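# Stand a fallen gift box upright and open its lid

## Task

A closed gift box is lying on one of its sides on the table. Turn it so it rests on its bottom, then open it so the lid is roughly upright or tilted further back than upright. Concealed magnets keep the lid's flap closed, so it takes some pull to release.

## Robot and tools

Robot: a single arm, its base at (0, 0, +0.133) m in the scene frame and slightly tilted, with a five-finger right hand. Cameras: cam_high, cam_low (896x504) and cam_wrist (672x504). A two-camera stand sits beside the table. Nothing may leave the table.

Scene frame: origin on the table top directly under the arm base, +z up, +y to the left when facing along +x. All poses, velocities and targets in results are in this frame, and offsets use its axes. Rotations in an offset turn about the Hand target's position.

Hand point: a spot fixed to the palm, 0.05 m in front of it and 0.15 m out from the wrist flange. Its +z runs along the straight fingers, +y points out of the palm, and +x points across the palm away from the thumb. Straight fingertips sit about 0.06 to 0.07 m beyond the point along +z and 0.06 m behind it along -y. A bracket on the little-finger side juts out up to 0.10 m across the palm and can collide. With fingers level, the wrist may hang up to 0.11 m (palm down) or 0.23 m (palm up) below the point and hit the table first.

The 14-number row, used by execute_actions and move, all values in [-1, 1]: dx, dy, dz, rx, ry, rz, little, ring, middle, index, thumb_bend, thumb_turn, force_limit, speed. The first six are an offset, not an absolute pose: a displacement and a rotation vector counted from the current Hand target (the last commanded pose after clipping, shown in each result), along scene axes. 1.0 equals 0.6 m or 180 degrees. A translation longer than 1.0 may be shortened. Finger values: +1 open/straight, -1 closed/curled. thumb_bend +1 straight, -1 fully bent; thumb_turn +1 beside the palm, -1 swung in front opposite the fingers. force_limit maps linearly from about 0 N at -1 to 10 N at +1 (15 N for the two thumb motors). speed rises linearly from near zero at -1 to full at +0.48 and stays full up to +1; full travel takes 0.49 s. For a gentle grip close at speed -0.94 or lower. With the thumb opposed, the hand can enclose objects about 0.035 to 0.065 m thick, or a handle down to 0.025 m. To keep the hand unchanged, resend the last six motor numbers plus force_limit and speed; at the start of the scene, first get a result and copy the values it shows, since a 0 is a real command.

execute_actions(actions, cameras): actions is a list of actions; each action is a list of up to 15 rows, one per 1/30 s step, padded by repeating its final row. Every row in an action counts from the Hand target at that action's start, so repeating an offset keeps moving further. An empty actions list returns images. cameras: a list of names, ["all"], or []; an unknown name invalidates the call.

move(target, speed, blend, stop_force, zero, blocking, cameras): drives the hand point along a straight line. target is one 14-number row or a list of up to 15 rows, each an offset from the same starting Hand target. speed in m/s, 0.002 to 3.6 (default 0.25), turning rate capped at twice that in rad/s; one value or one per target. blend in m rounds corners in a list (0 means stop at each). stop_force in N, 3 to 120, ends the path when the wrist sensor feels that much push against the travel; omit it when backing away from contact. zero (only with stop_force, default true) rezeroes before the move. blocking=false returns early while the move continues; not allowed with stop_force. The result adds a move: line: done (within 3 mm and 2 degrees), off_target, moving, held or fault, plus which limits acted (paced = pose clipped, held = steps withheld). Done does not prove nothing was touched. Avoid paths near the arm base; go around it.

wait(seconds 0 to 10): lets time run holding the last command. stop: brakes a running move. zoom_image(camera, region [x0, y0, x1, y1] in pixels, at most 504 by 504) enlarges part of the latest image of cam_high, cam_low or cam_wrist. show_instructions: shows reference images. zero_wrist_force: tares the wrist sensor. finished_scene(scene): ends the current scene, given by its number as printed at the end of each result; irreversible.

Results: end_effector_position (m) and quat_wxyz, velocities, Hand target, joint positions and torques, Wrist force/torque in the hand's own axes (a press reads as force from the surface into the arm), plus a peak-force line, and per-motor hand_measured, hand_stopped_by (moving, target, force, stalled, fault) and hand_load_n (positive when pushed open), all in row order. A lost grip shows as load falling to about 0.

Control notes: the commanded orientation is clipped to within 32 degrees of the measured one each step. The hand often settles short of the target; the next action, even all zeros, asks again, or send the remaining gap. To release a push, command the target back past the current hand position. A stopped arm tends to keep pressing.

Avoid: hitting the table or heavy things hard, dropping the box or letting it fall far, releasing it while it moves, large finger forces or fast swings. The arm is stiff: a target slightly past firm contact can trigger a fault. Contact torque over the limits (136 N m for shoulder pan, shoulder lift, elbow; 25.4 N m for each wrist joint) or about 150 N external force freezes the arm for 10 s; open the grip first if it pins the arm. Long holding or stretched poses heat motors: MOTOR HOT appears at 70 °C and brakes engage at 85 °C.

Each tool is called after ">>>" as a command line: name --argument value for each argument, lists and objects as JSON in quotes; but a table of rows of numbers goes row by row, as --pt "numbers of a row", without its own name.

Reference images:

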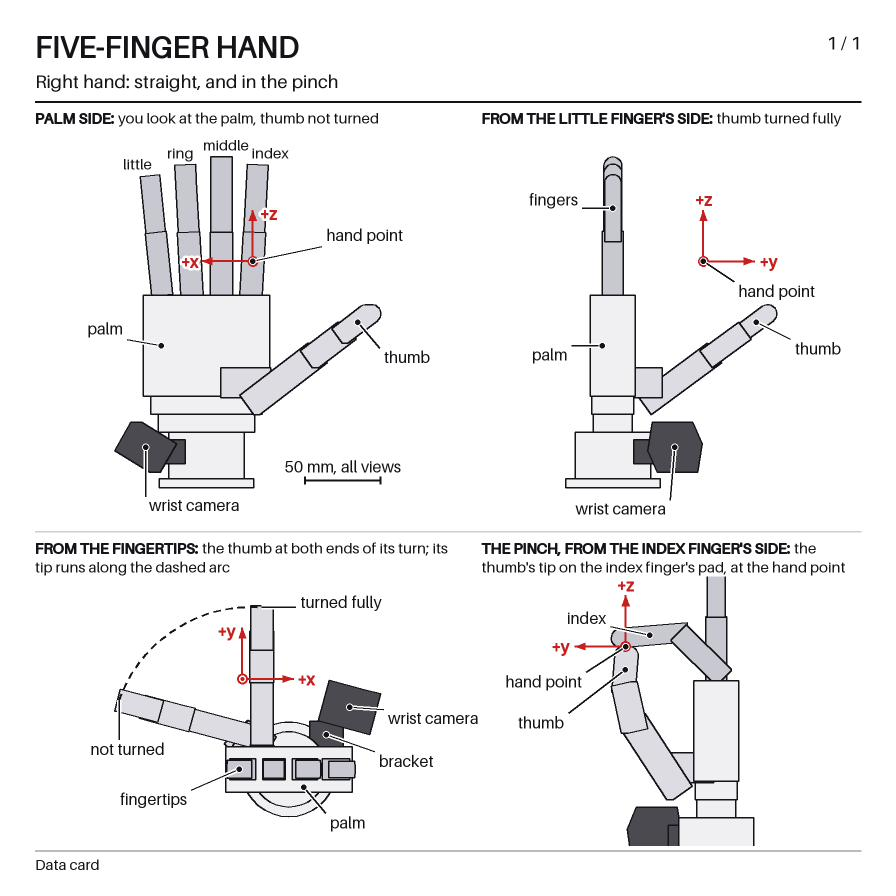

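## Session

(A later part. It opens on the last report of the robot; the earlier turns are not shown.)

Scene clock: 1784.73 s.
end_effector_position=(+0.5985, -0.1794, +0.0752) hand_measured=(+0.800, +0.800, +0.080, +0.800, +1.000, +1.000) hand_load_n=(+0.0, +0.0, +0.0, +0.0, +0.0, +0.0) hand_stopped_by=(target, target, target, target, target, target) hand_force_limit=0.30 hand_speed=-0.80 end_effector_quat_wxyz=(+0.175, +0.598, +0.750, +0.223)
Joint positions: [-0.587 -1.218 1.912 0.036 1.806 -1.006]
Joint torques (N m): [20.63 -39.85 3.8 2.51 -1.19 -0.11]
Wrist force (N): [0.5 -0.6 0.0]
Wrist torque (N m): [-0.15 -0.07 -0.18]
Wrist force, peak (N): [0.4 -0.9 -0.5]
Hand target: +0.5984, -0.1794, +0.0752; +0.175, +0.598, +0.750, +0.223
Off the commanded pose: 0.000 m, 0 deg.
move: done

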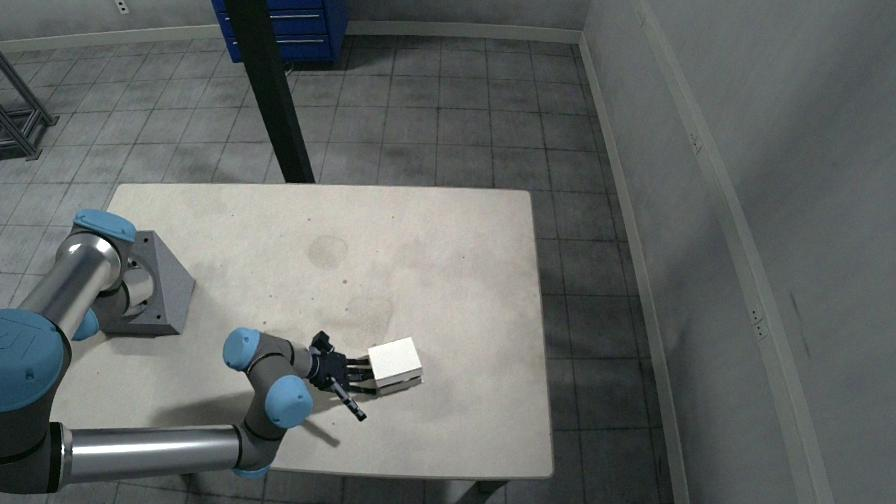

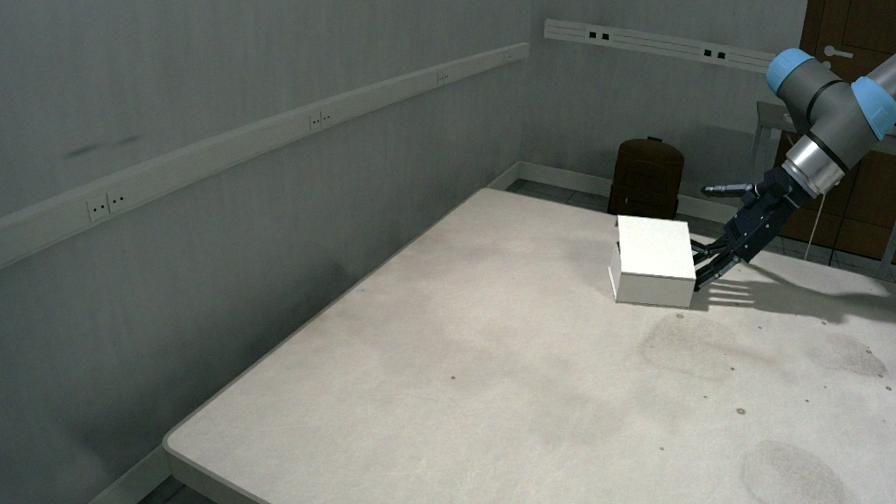

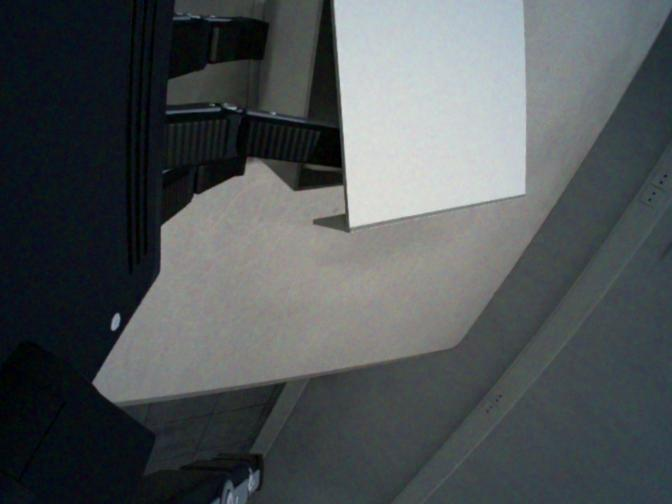

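>>> move --pt "0.0097 0.0023 0.0 0 0 0 0.8 0.8 0.08 0.8 1 1 0.3 -0.8" --pt "0.0075 0.0118 0.0205 0 0 0 0.8 0.8 0.08 0.8 1 1 0.3 -0.8" --speed 0.02 --cameras '["cam_wrist", "cam_low", "cam_high"]'

>>> zoom_image --camera "cam_low" --region '[600, 180, 740, 320]'

>>> zoom_image --camera "cam_wrist" --region '[200, 20, 420, 280]'

>>> zoom_image --camera "cam_high" --region '[330, 325, 440, 405]'

Scene clock: 1799.97 s.
end_effector_position=(+0.6028, -0.1723, +0.0876) hand_measured=(+0.800, +0.800, +0.080, +0.800, +1.000, +1.000) hand_load_n=(-0.5, +0.0, +0.0, +0.0, +0.0, +0.0) hand_stopped_by=(target, target, target, target, target, target) hand_force_limit=0.30 hand_speed=-0.80 end_effector_quat_wxyz=(+0.175, +0.598, +0.750, +0.223)
Joint positions: [-0.55 -1.216 1.899 0.054 1.834 -0.98]
Joint torques (N m): [20.43 -26.89 -0.57 1.59 -2.42 -0.79]
Wrist force (N): [0.5 -0.4 -0.4]
Wrist torque (N m): [-0.08 -0.05 -0.18]
Wrist force, peak (N): [0.9 -0.4 -0.5]
Hand target: +0.6029, -0.1723, +0.0875; +0.175, +0.598, +0.750, +0.223
Off the commanded pose: 0.000 m, 0 deg.
move: done

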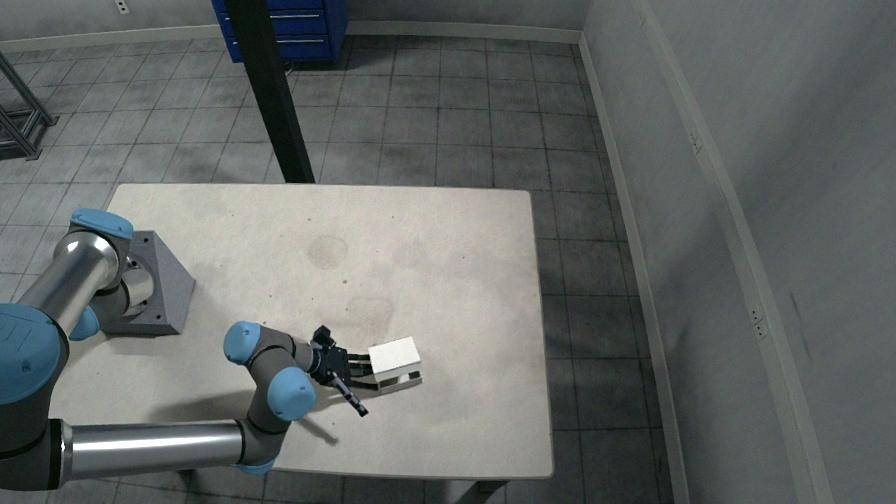

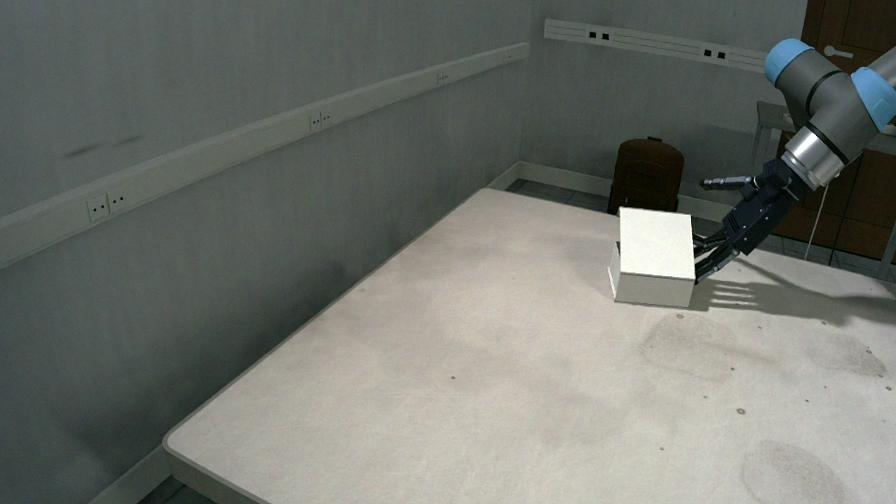

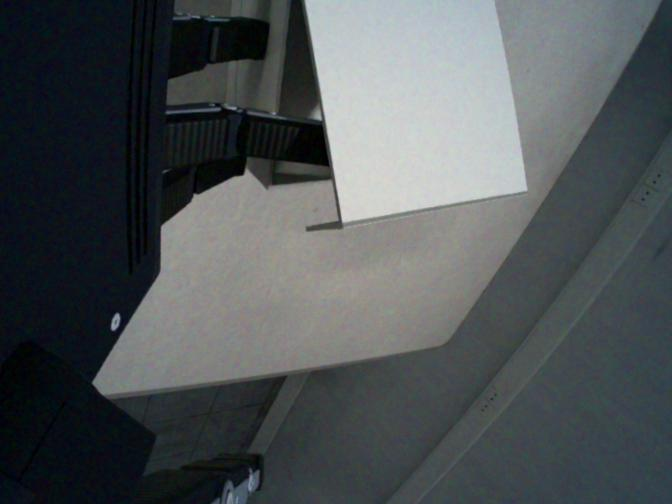

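Scaled by 3.600 from the camera's 896x504 image, which has a finer 1280x720 frame.

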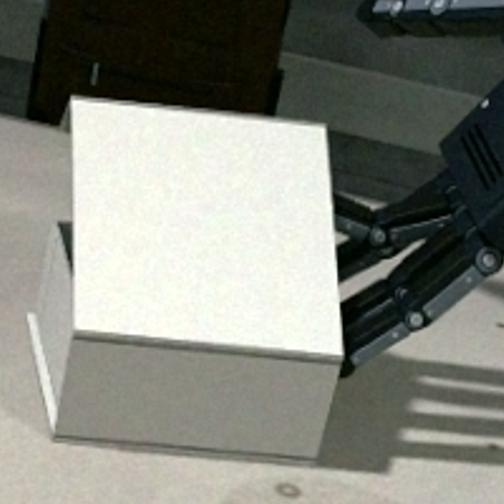

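Scaled by 1.938 from the camera's 672x504 image, which has a finer 960x720 frame.

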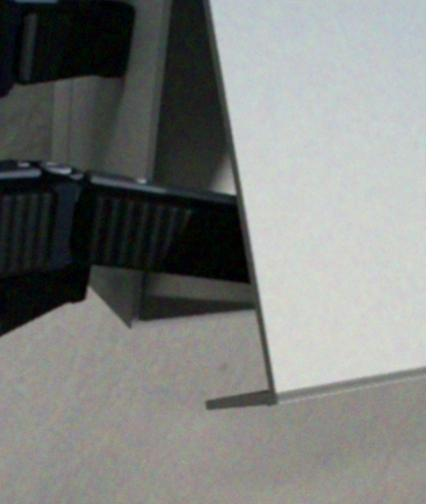

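Scaled by 4.582 from the camera's 896x504 image, which has a finer 1280x720 frame.

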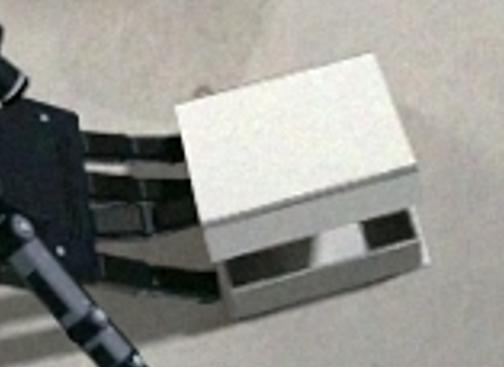

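>>> move --pt "-0.0028 0.012 0.0175 0 0 0 0.8 0.8 0.08 0.8 1 1 0.3 -0.8" --pt "-0.0062 0.0268 0.0325 0 0 0 0.8 0.8 0.08 0.8 1 1 0.3 -0.8" --speed 0.025 --blend '[0.002, 0]' --cameras '["cam_wrist", "cam_low", "cam_high"]'

>>> zoom_image --camera "cam_low" --region '[600, 170, 740, 320]'

>>> zoom_image --camera "cam_high" --region '[330, 325, 440, 405]'

Scene clock: 1808.57 s.
end_effector_position=(+0.5991, -0.1562, +0.1071) hand_measured=(+0.800, +0.800, +0.080, +0.800, +1.000, +1.000) hand_load_n=(+0.0, +0.0, +0.5, +0.0, +0.0, +0.0) hand_stopped_by=(target, target, target, target, target, target) hand_force_limit=0.30 hand_speed=-0.80 end_effector_quat_wxyz=(+0.175, +0.598, +0.750, +0.223) end_effector_velocity=(-0.001, -0.002, -0.002) end_effector_angular_velocity=(+0.000, +0.002, -0.001)
Joint positions: [-0.492 -1.226 1.911 0.063 1.877 -0.94]
Joint velocities: [-0.005 -0.001 0.001 0 -0.003 -0.002]
Joint torques (N m): [19.78 -32.4 -6.06 3.17 -2.83 -1.01]
Wrist force (N): [0.5 -0.4 -0.2]
Wrist torque (N m): [-0.12 -0.04 -0.19]
Wrist force, peak (N): [0.7 -0.6 -0.4]
Hand target: +0.5992, -0.1563, +0.1070; +0.175, +0.598, +0.750, +0.223
Off the commanded pose: 0.000 m, 0 deg.
move: done

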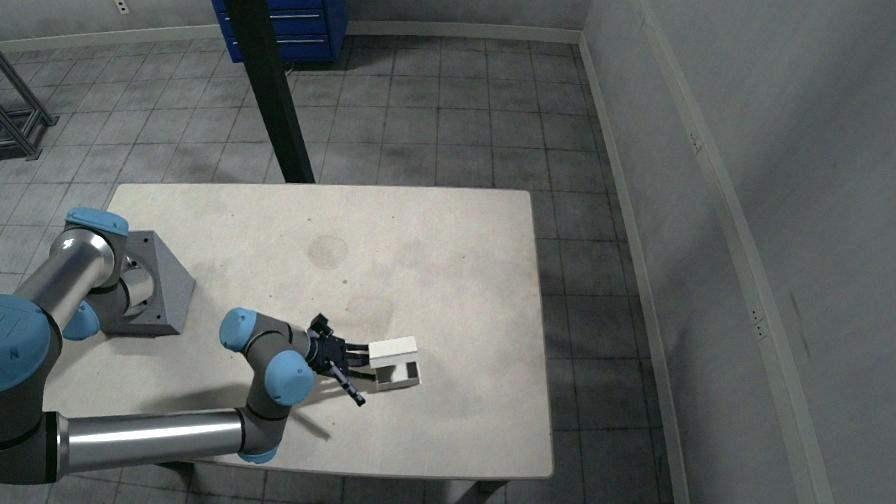

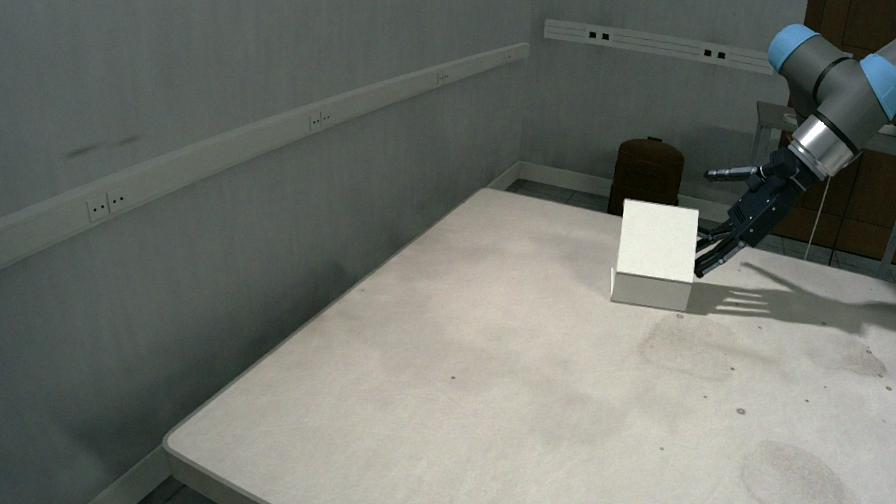

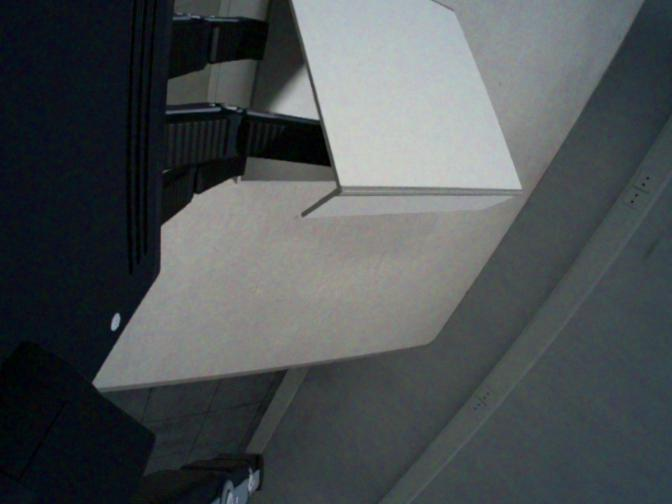

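Scaled by 3.360 from the camera's 896x504 image, which has a finer 1280x720 frame.

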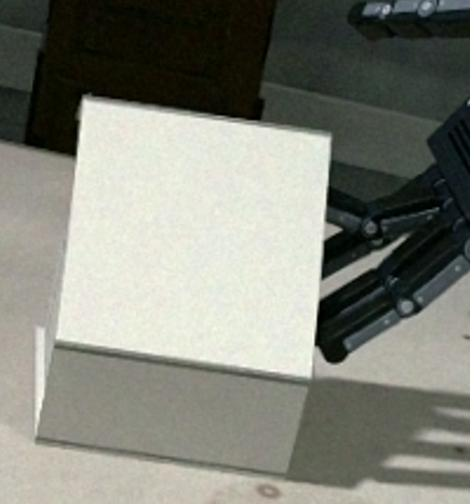

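Scaled by 4.582 from the camera's 896x504 image, which has a finer 1280x720 frame.

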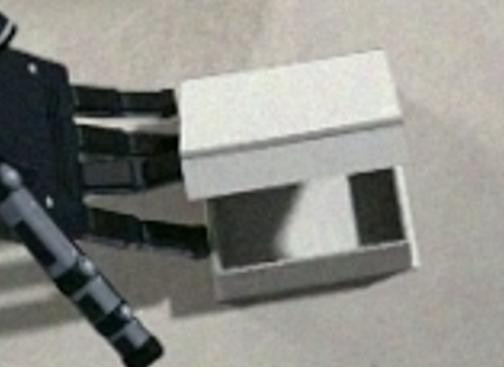

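>>> move --pt "-0.0045 0.0268 0.017 0 0 0 0.8 0.8 0.08 0.8 1 1 0.3 -0.8" --pt "-0.008 0.0507 0.0253 0 0 0 0.8 0.8 0.08 0.8 1 1 0.3 -0.8" --speed 0.025 --blend '[0.002, 0]' --cameras '["cam_wrist", "cam_low", "cam_high"]'

>>> zoom_image --camera "cam_low" --region '[600, 170, 740, 320]'

>>> zoom_image --camera "cam_high" --region '[330, 315, 440, 405]'

Scene clock: 1817.43 s.
end_effector_position=(+0.5943, -0.1257, +0.1222) hand_measured=(+0.800, +0.800, +0.080, +0.800, +1.000, +1.000) hand_load_n=(+0.0, +0.0, +0.0, +0.0, +0.0, +0.0) hand_stopped_by=(target, target, target, target, target, target) hand_force_limit=0.30 hand_speed=-0.80 end_effector_quat_wxyz=(+0.175, +0.598, +0.750, +0.223)
Joint positions: [-0.415 -1.209 1.93 0.046 1.932 -0.884]
Joint torques (N m): [19.05 -33.69 -7.42 0.53 -2.56 -1.03]
Wrist force (N): [0.2 -0.5 -0.3]
Wrist torque (N m): [-0.12 -0.01 -0.22]
Wrist force, peak (N): [0.8 -0.6 -0.4]
Hand target: +0.5944, -0.1258, +0.1222; +0.175, +0.598, +0.750, +0.223
Off the commanded pose: 0.000 m, 0 deg.
move: done

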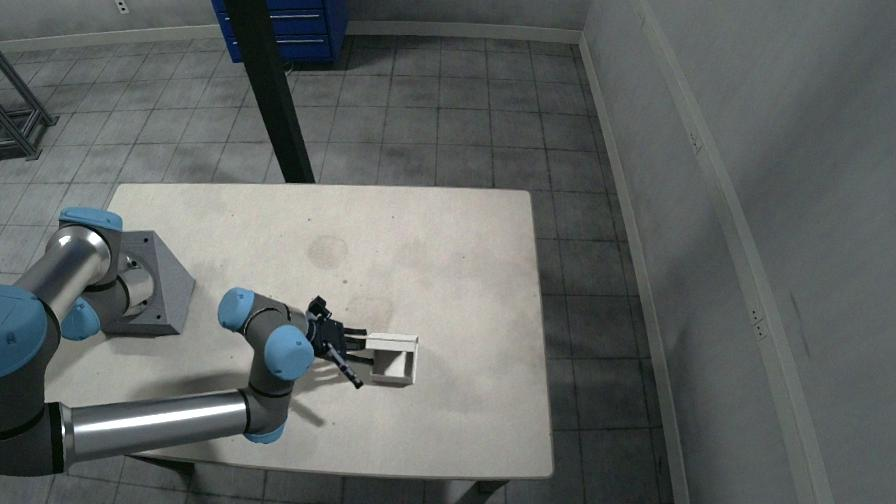

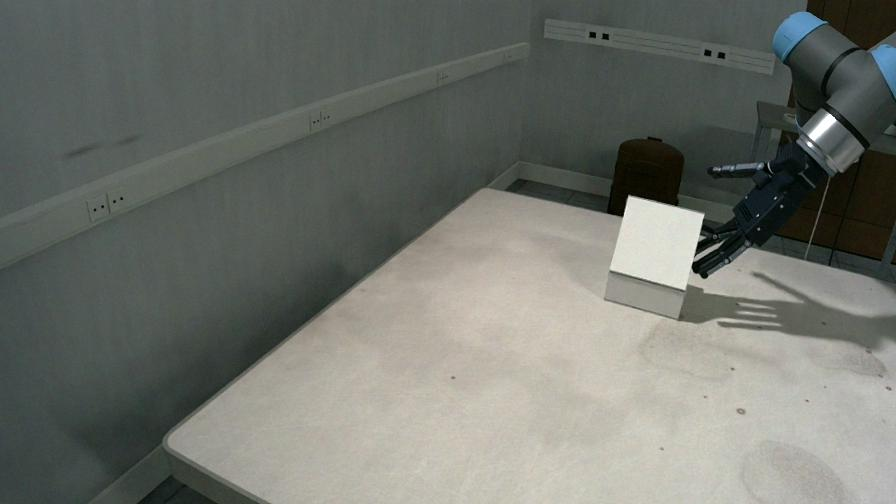

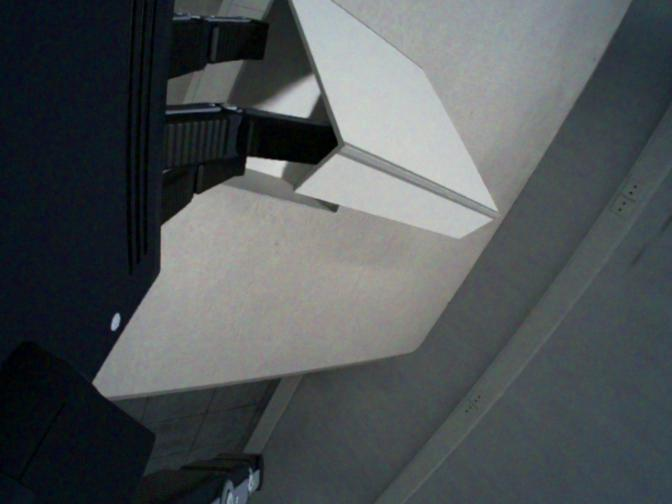

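Scaled by 3.360 from the camera's 896x504 image, which has a finer 1280x720 frame.

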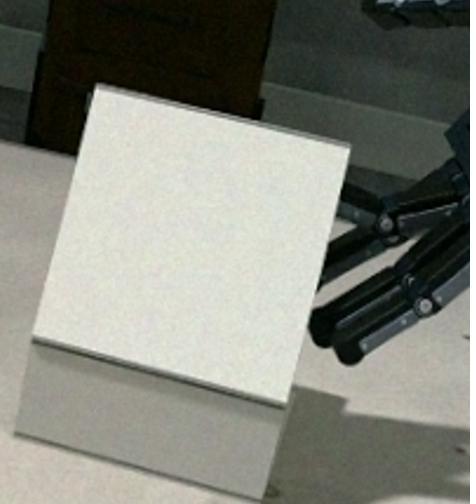

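Scaled by 4.582 from the camera's 896x504 image, which has a finer 1280x720 frame.

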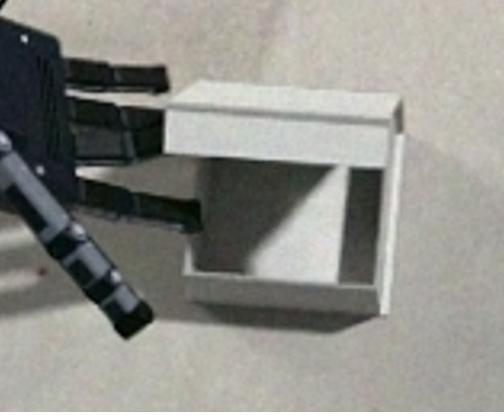

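>>> move --pt "0.0 0.01 0.0133 0 0 0 0.8 0.8 0.08 0.8 1 1 0.3 -0.8" --pt "0.0 0.03 0.0167 0 0 0 0.8 0.8 0.08 0.8 1 1 0.3 -0.8" --speed 0.02 --blend '[0.002, 0]' --cameras '["cam_wrist", "cam_low", "cam_high"]'

>>> zoom_image --camera "cam_low" --region '[600, 170, 740, 330]'

>>> zoom_image --camera "cam_high" --region '[330, 315, 440, 405]'

Scene clock: 1843.60 s.
end_effector_position=(+0.5943, -0.1077, +0.1322) hand_measured=(+0.800, +0.800, +0.080, +0.800, +1.000, +1.000) hand_load_n=(+0.0, +0.0, +0.0, +0.0, +0.0, +0.0) hand_stopped_by=(target, target, target, target, target, target) hand_force_limit=0.30 hand_speed=-0.80 end_effector_quat_wxyz=(+0.175, +0.598, +0.750, +0.223)
Joint positions: [-0.365 -1.191 1.927 0.045 1.969 -0.846]
Joint torques (N m): [22.24 -34.58 -0.93 0.16 -2.32 -0.73]
Wrist force (N): [0.0 -0.2 -0.4]
Wrist torque (N m): [-0.08 0.01 -0.20]
Wrist force, peak (N): [0.5 -0.8 -0.5]
Hand target: +0.5944, -0.1078, +0.1322; +0.175, +0.598, +0.750, +0.223
Off the commanded pose: 0.000 m, 0 deg.
move: done

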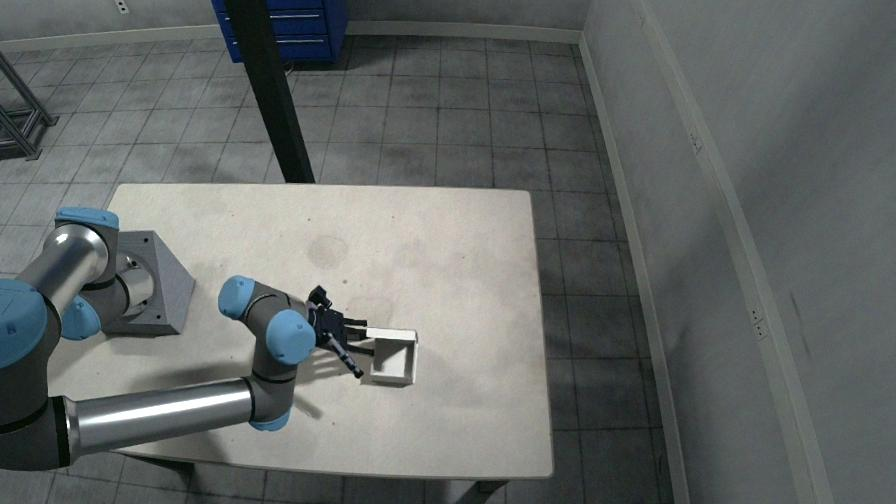

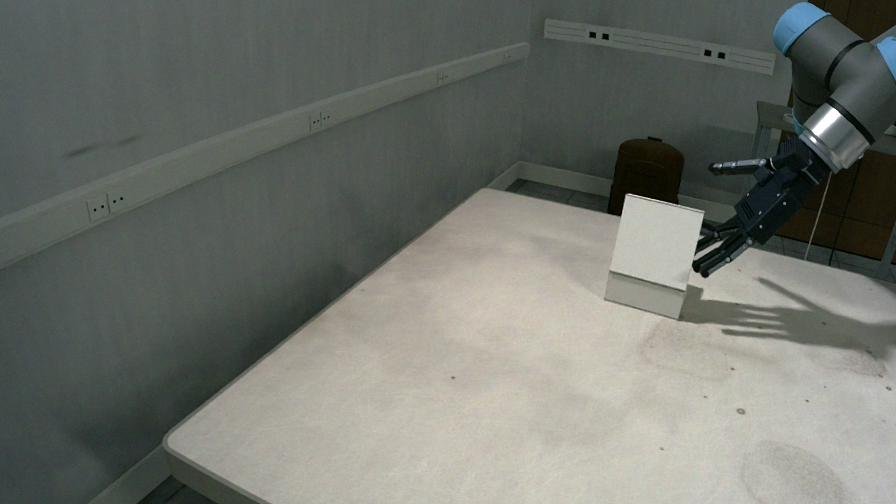

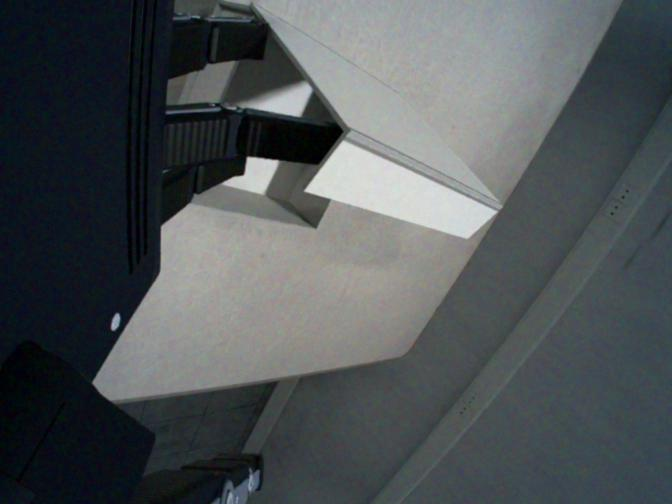

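Scaled by 3.150 from the camera's 896x504 image, which has a finer 1280x720 frame.

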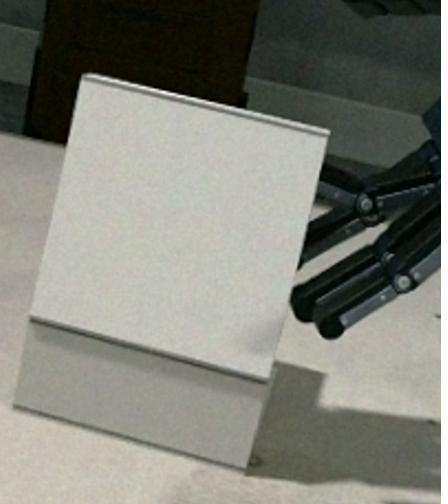

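Scaled by 4.582 from the camera's 896x504 image, which has a finer 1280x720 frame.

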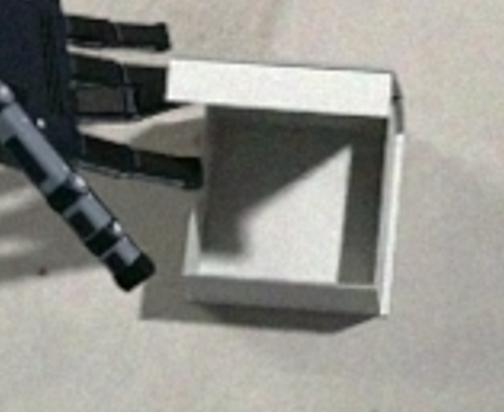

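>>> move --target '[0.0, 0.05, 0.0, 0, 0, 0, 0.8, 0.8, 0.08, 0.8, 1, 1, 0.3, -0.8]' --speed 0.02 --cameras '["cam_wrist", "cam_low", "cam_high"]'

>>> zoom_image --camera "cam_low" --region '[600, 170, 740, 330]'

>>> zoom_image --camera "cam_high" --region '[330, 305, 440, 405]'

Scene clock: 1855.60 s.
end_effector_position=(+0.5943, -0.0777, +0.1322) hand_measured=(+0.800, +0.800, +0.080, +0.800, +1.000, +1.000) hand_load_n=(+0.0, +0.0, +0.0, +0.0, +0.0, +0.0) hand_stopped_by=(target, target, target, target, target, target) hand_force_limit=0.30 hand_speed=-0.80 end_effector_quat_wxyz=(+0.175, +0.598, +0.750, +0.223)
Joint positions: [-0.311 -1.142 1.93 0.009 2.006 -0.804]
Joint torques (N m): [20.37 -36.6 -1.2 0.81 -1.75 -0.59]
Wrist force (N): [0.6 -0.4 -0.3]
Wrist torque (N m): [-0.14 -0.09 -0.15]
Wrist force, peak (N): [0.7 -0.8 -0.4]
Hand target: +0.5944, -0.0778, +0.1322; +0.175, +0.598, +0.750, +0.223
Off the commanded pose: 0.000 m, 0 deg.
move: done

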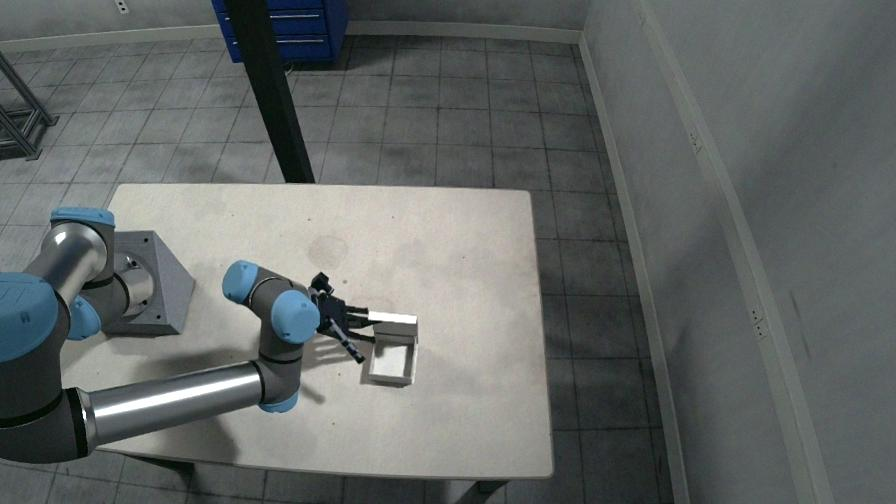

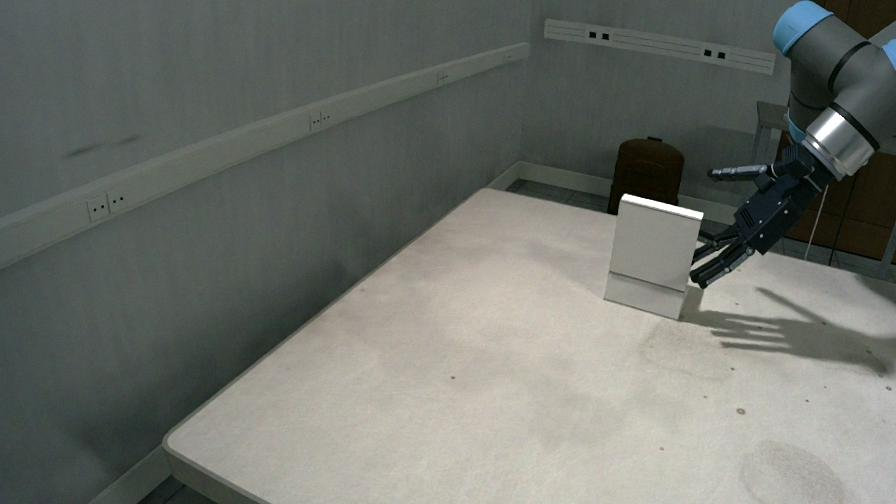

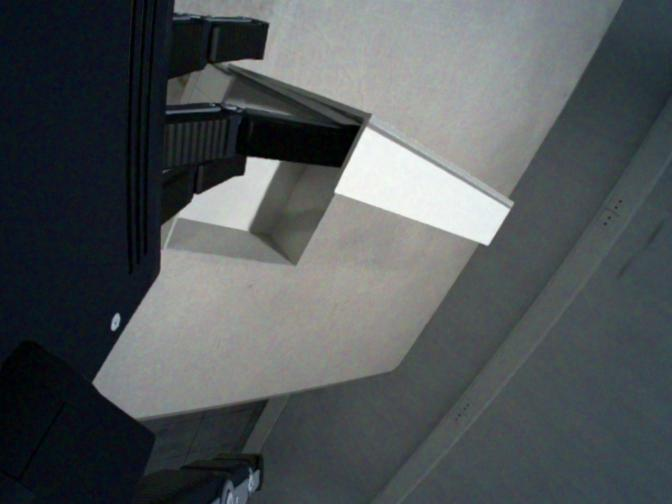

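Scaled by 3.150 from the camera's 896x504 image, which has a finer 1280x720 frame.

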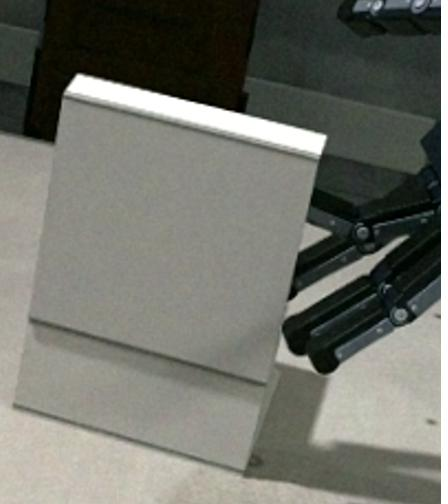

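Scaled by 4.582 from the camera's 896x504 image, which has a finer 1280x720 frame.

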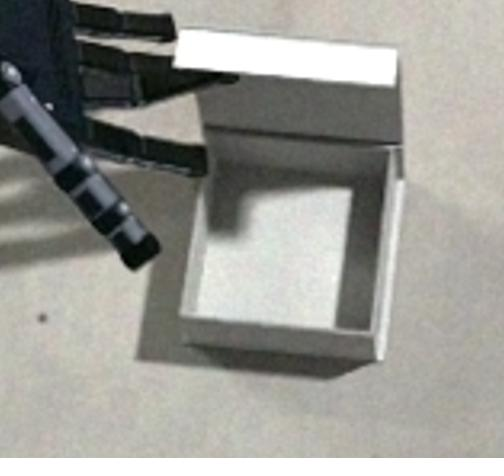

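>>> move --pt "-0.02 -0.004 0.0 0 0 0 0.8 0.8 0.08 0.8 1 1 0.3 -0.8" --pt "-0.1 -0.01 0.02 0 0 0 0.8 0.8 0.08 0.8 1 1 0.3 -0.8" --speed '[0.015, 0.04]' --blend '[0.002, 0]' --cameras '["cam_wrist", "cam_low", "cam_high"]'

>>> zoom_image --camera "cam_low" --region '[600, 170, 740, 330]'

>>> zoom_image --camera "cam_high" --region '[330, 305, 440, 405]'

Scene clock: 1868.40 s.
end_effector_position=(+0.5344, -0.0839, +0.1443) hand_measured=(+0.800, +0.800, +0.080, +0.800, +1.000, +1.000) hand_load_n=(+0.0, +0.0, +0.0, +0.0, +0.0, +0.0) hand_stopped_by=(target, target, target, target, target, target) hand_force_limit=0.30 hand_speed=-0.80 end_effector_quat_wxyz=(+0.175, +0.598, +0.750, +0.223)
Joint positions: [-0.329 -1.277 2.099 -0.031 1.994 -0.818]
Joint torques (N m): [19.99 -13.03 -11.99 0.22 -2.21 -1.07]
Wrist force (N): [0.5 -0.7 -0.3]
Wrist torque (N m): [-0.14 -0.05 -0.08]
Wrist force, peak (N): [1.1 -0.6 -0.5]
Hand target: +0.5344, -0.0838, +0.1442; +0.175, +0.598, +0.750, +0.223
Off the commanded pose: 0.000 m, 0 deg.
move: done

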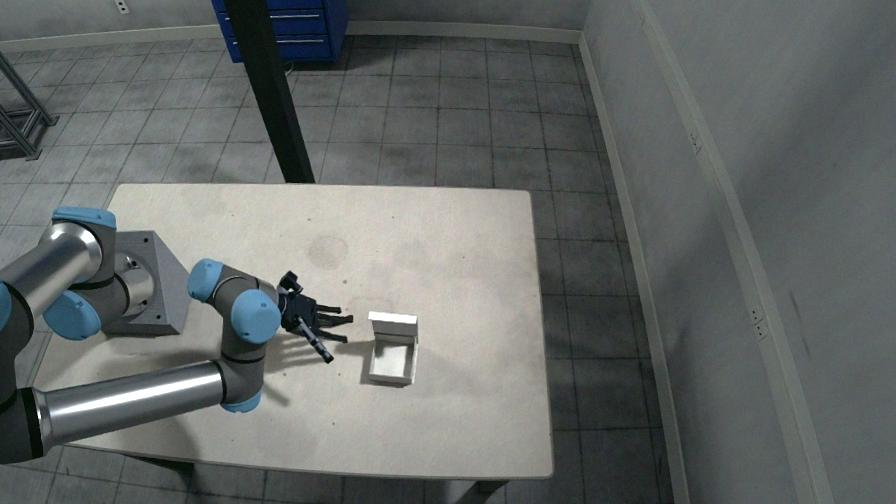

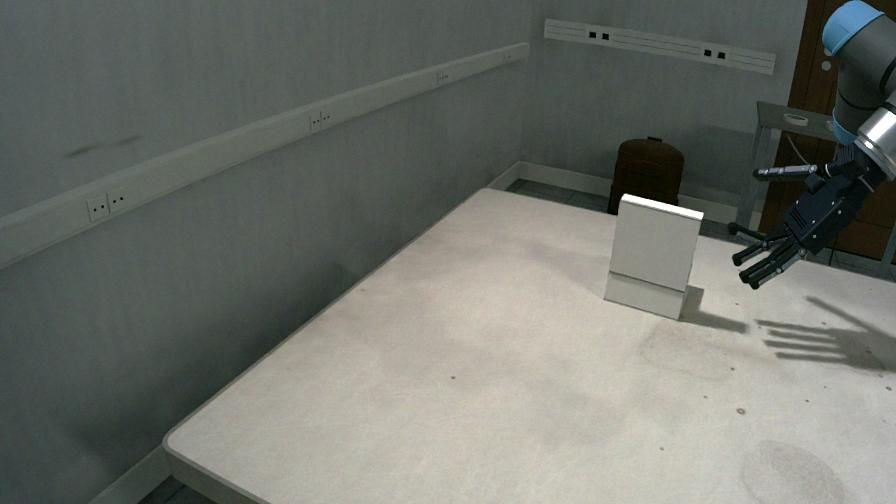

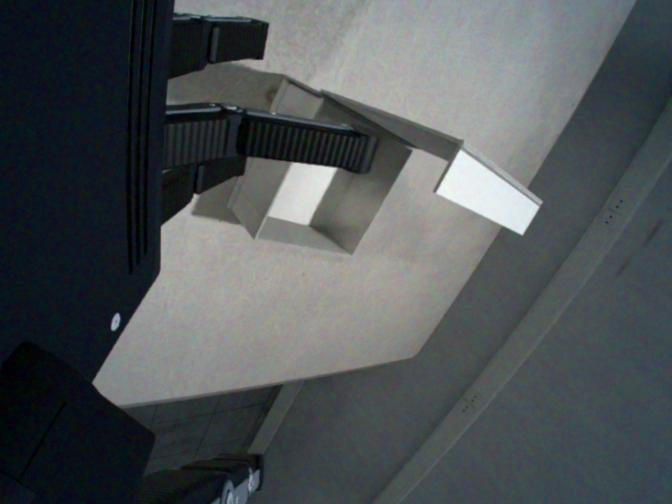

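Scaled by 3.150 from the camera's 896x504 image, which has a finer 1280x720 frame.

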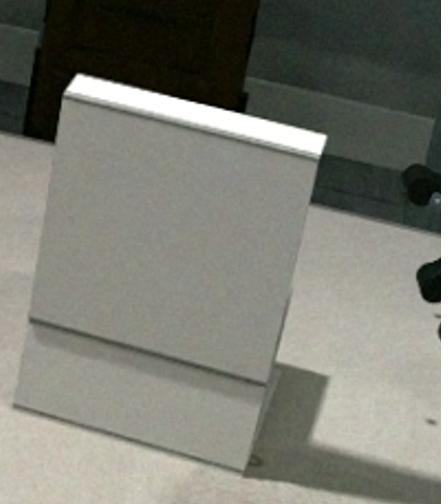

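Scaled by 4.582 from the camera's 896x504 image, which has a finer 1280x720 frame.

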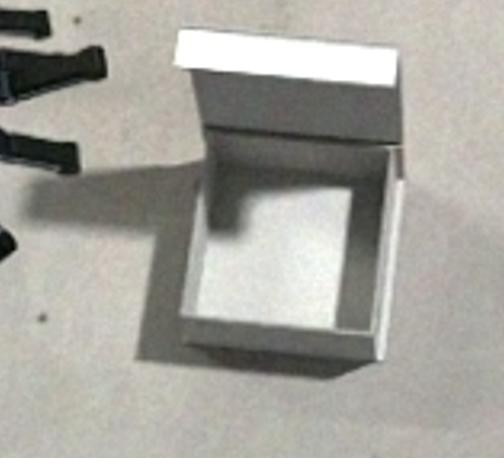

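>>> wait --seconds 2 --cameras '["cam_high"]'

>>> zoom_image --camera "cam_high" --region '[330, 305, 440, 405]'

Scene clock: 1872.97 s.
end_effector_position=(+0.5344, -0.0838, +0.1442) hand_measured=(+0.800, +0.800, +0.080, +0.800, +1.000, +1.000) hand_load_n=(+0.0, +0.0, +0.0, +0.0, -0.5, +0.0) hand_stopped_by=(target, target, target, target, target, target) hand_force_limit=0.30 hand_speed=-0.80 end_effector_quat_wxyz=(+0.175, +0.598, +0.750, +0.223)
Joint positions: [-0.329 -1.277 2.099 -0.03 1.994 -0.818]
Joint torques (N m): [29.3 -14.84 -10.33 2.94 0.65 0.67]
Wrist force (N): [0.8 -0.4 -0.7]
Wrist torque (N m): [-0.09 -0.09 -0.06]
Wrist force, peak (N): [0.8 -0.6 -0.9]
Hand target: +0.5344, -0.0838, +0.1442; +0.175, +0.598, +0.750, +0.223
Off the commanded pose: 0.000 m, 0 deg.
wait: 2.00 s; at rest from the start
Images, in order (width x height): cam_high 896x504.

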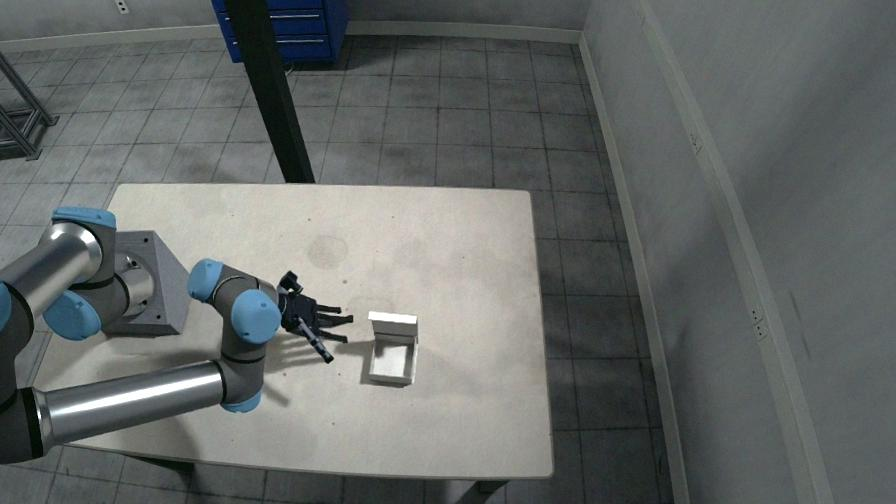

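Scaled by 4.582 from the camera's 896x504 image, which has a finer 1280x720 frame.

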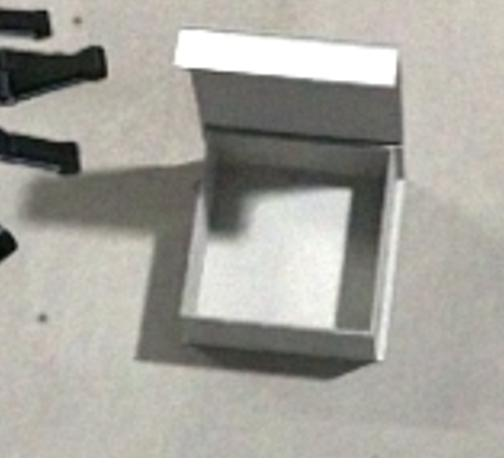

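>>> finished_scene --scene 1

The scene is finished: the task was done.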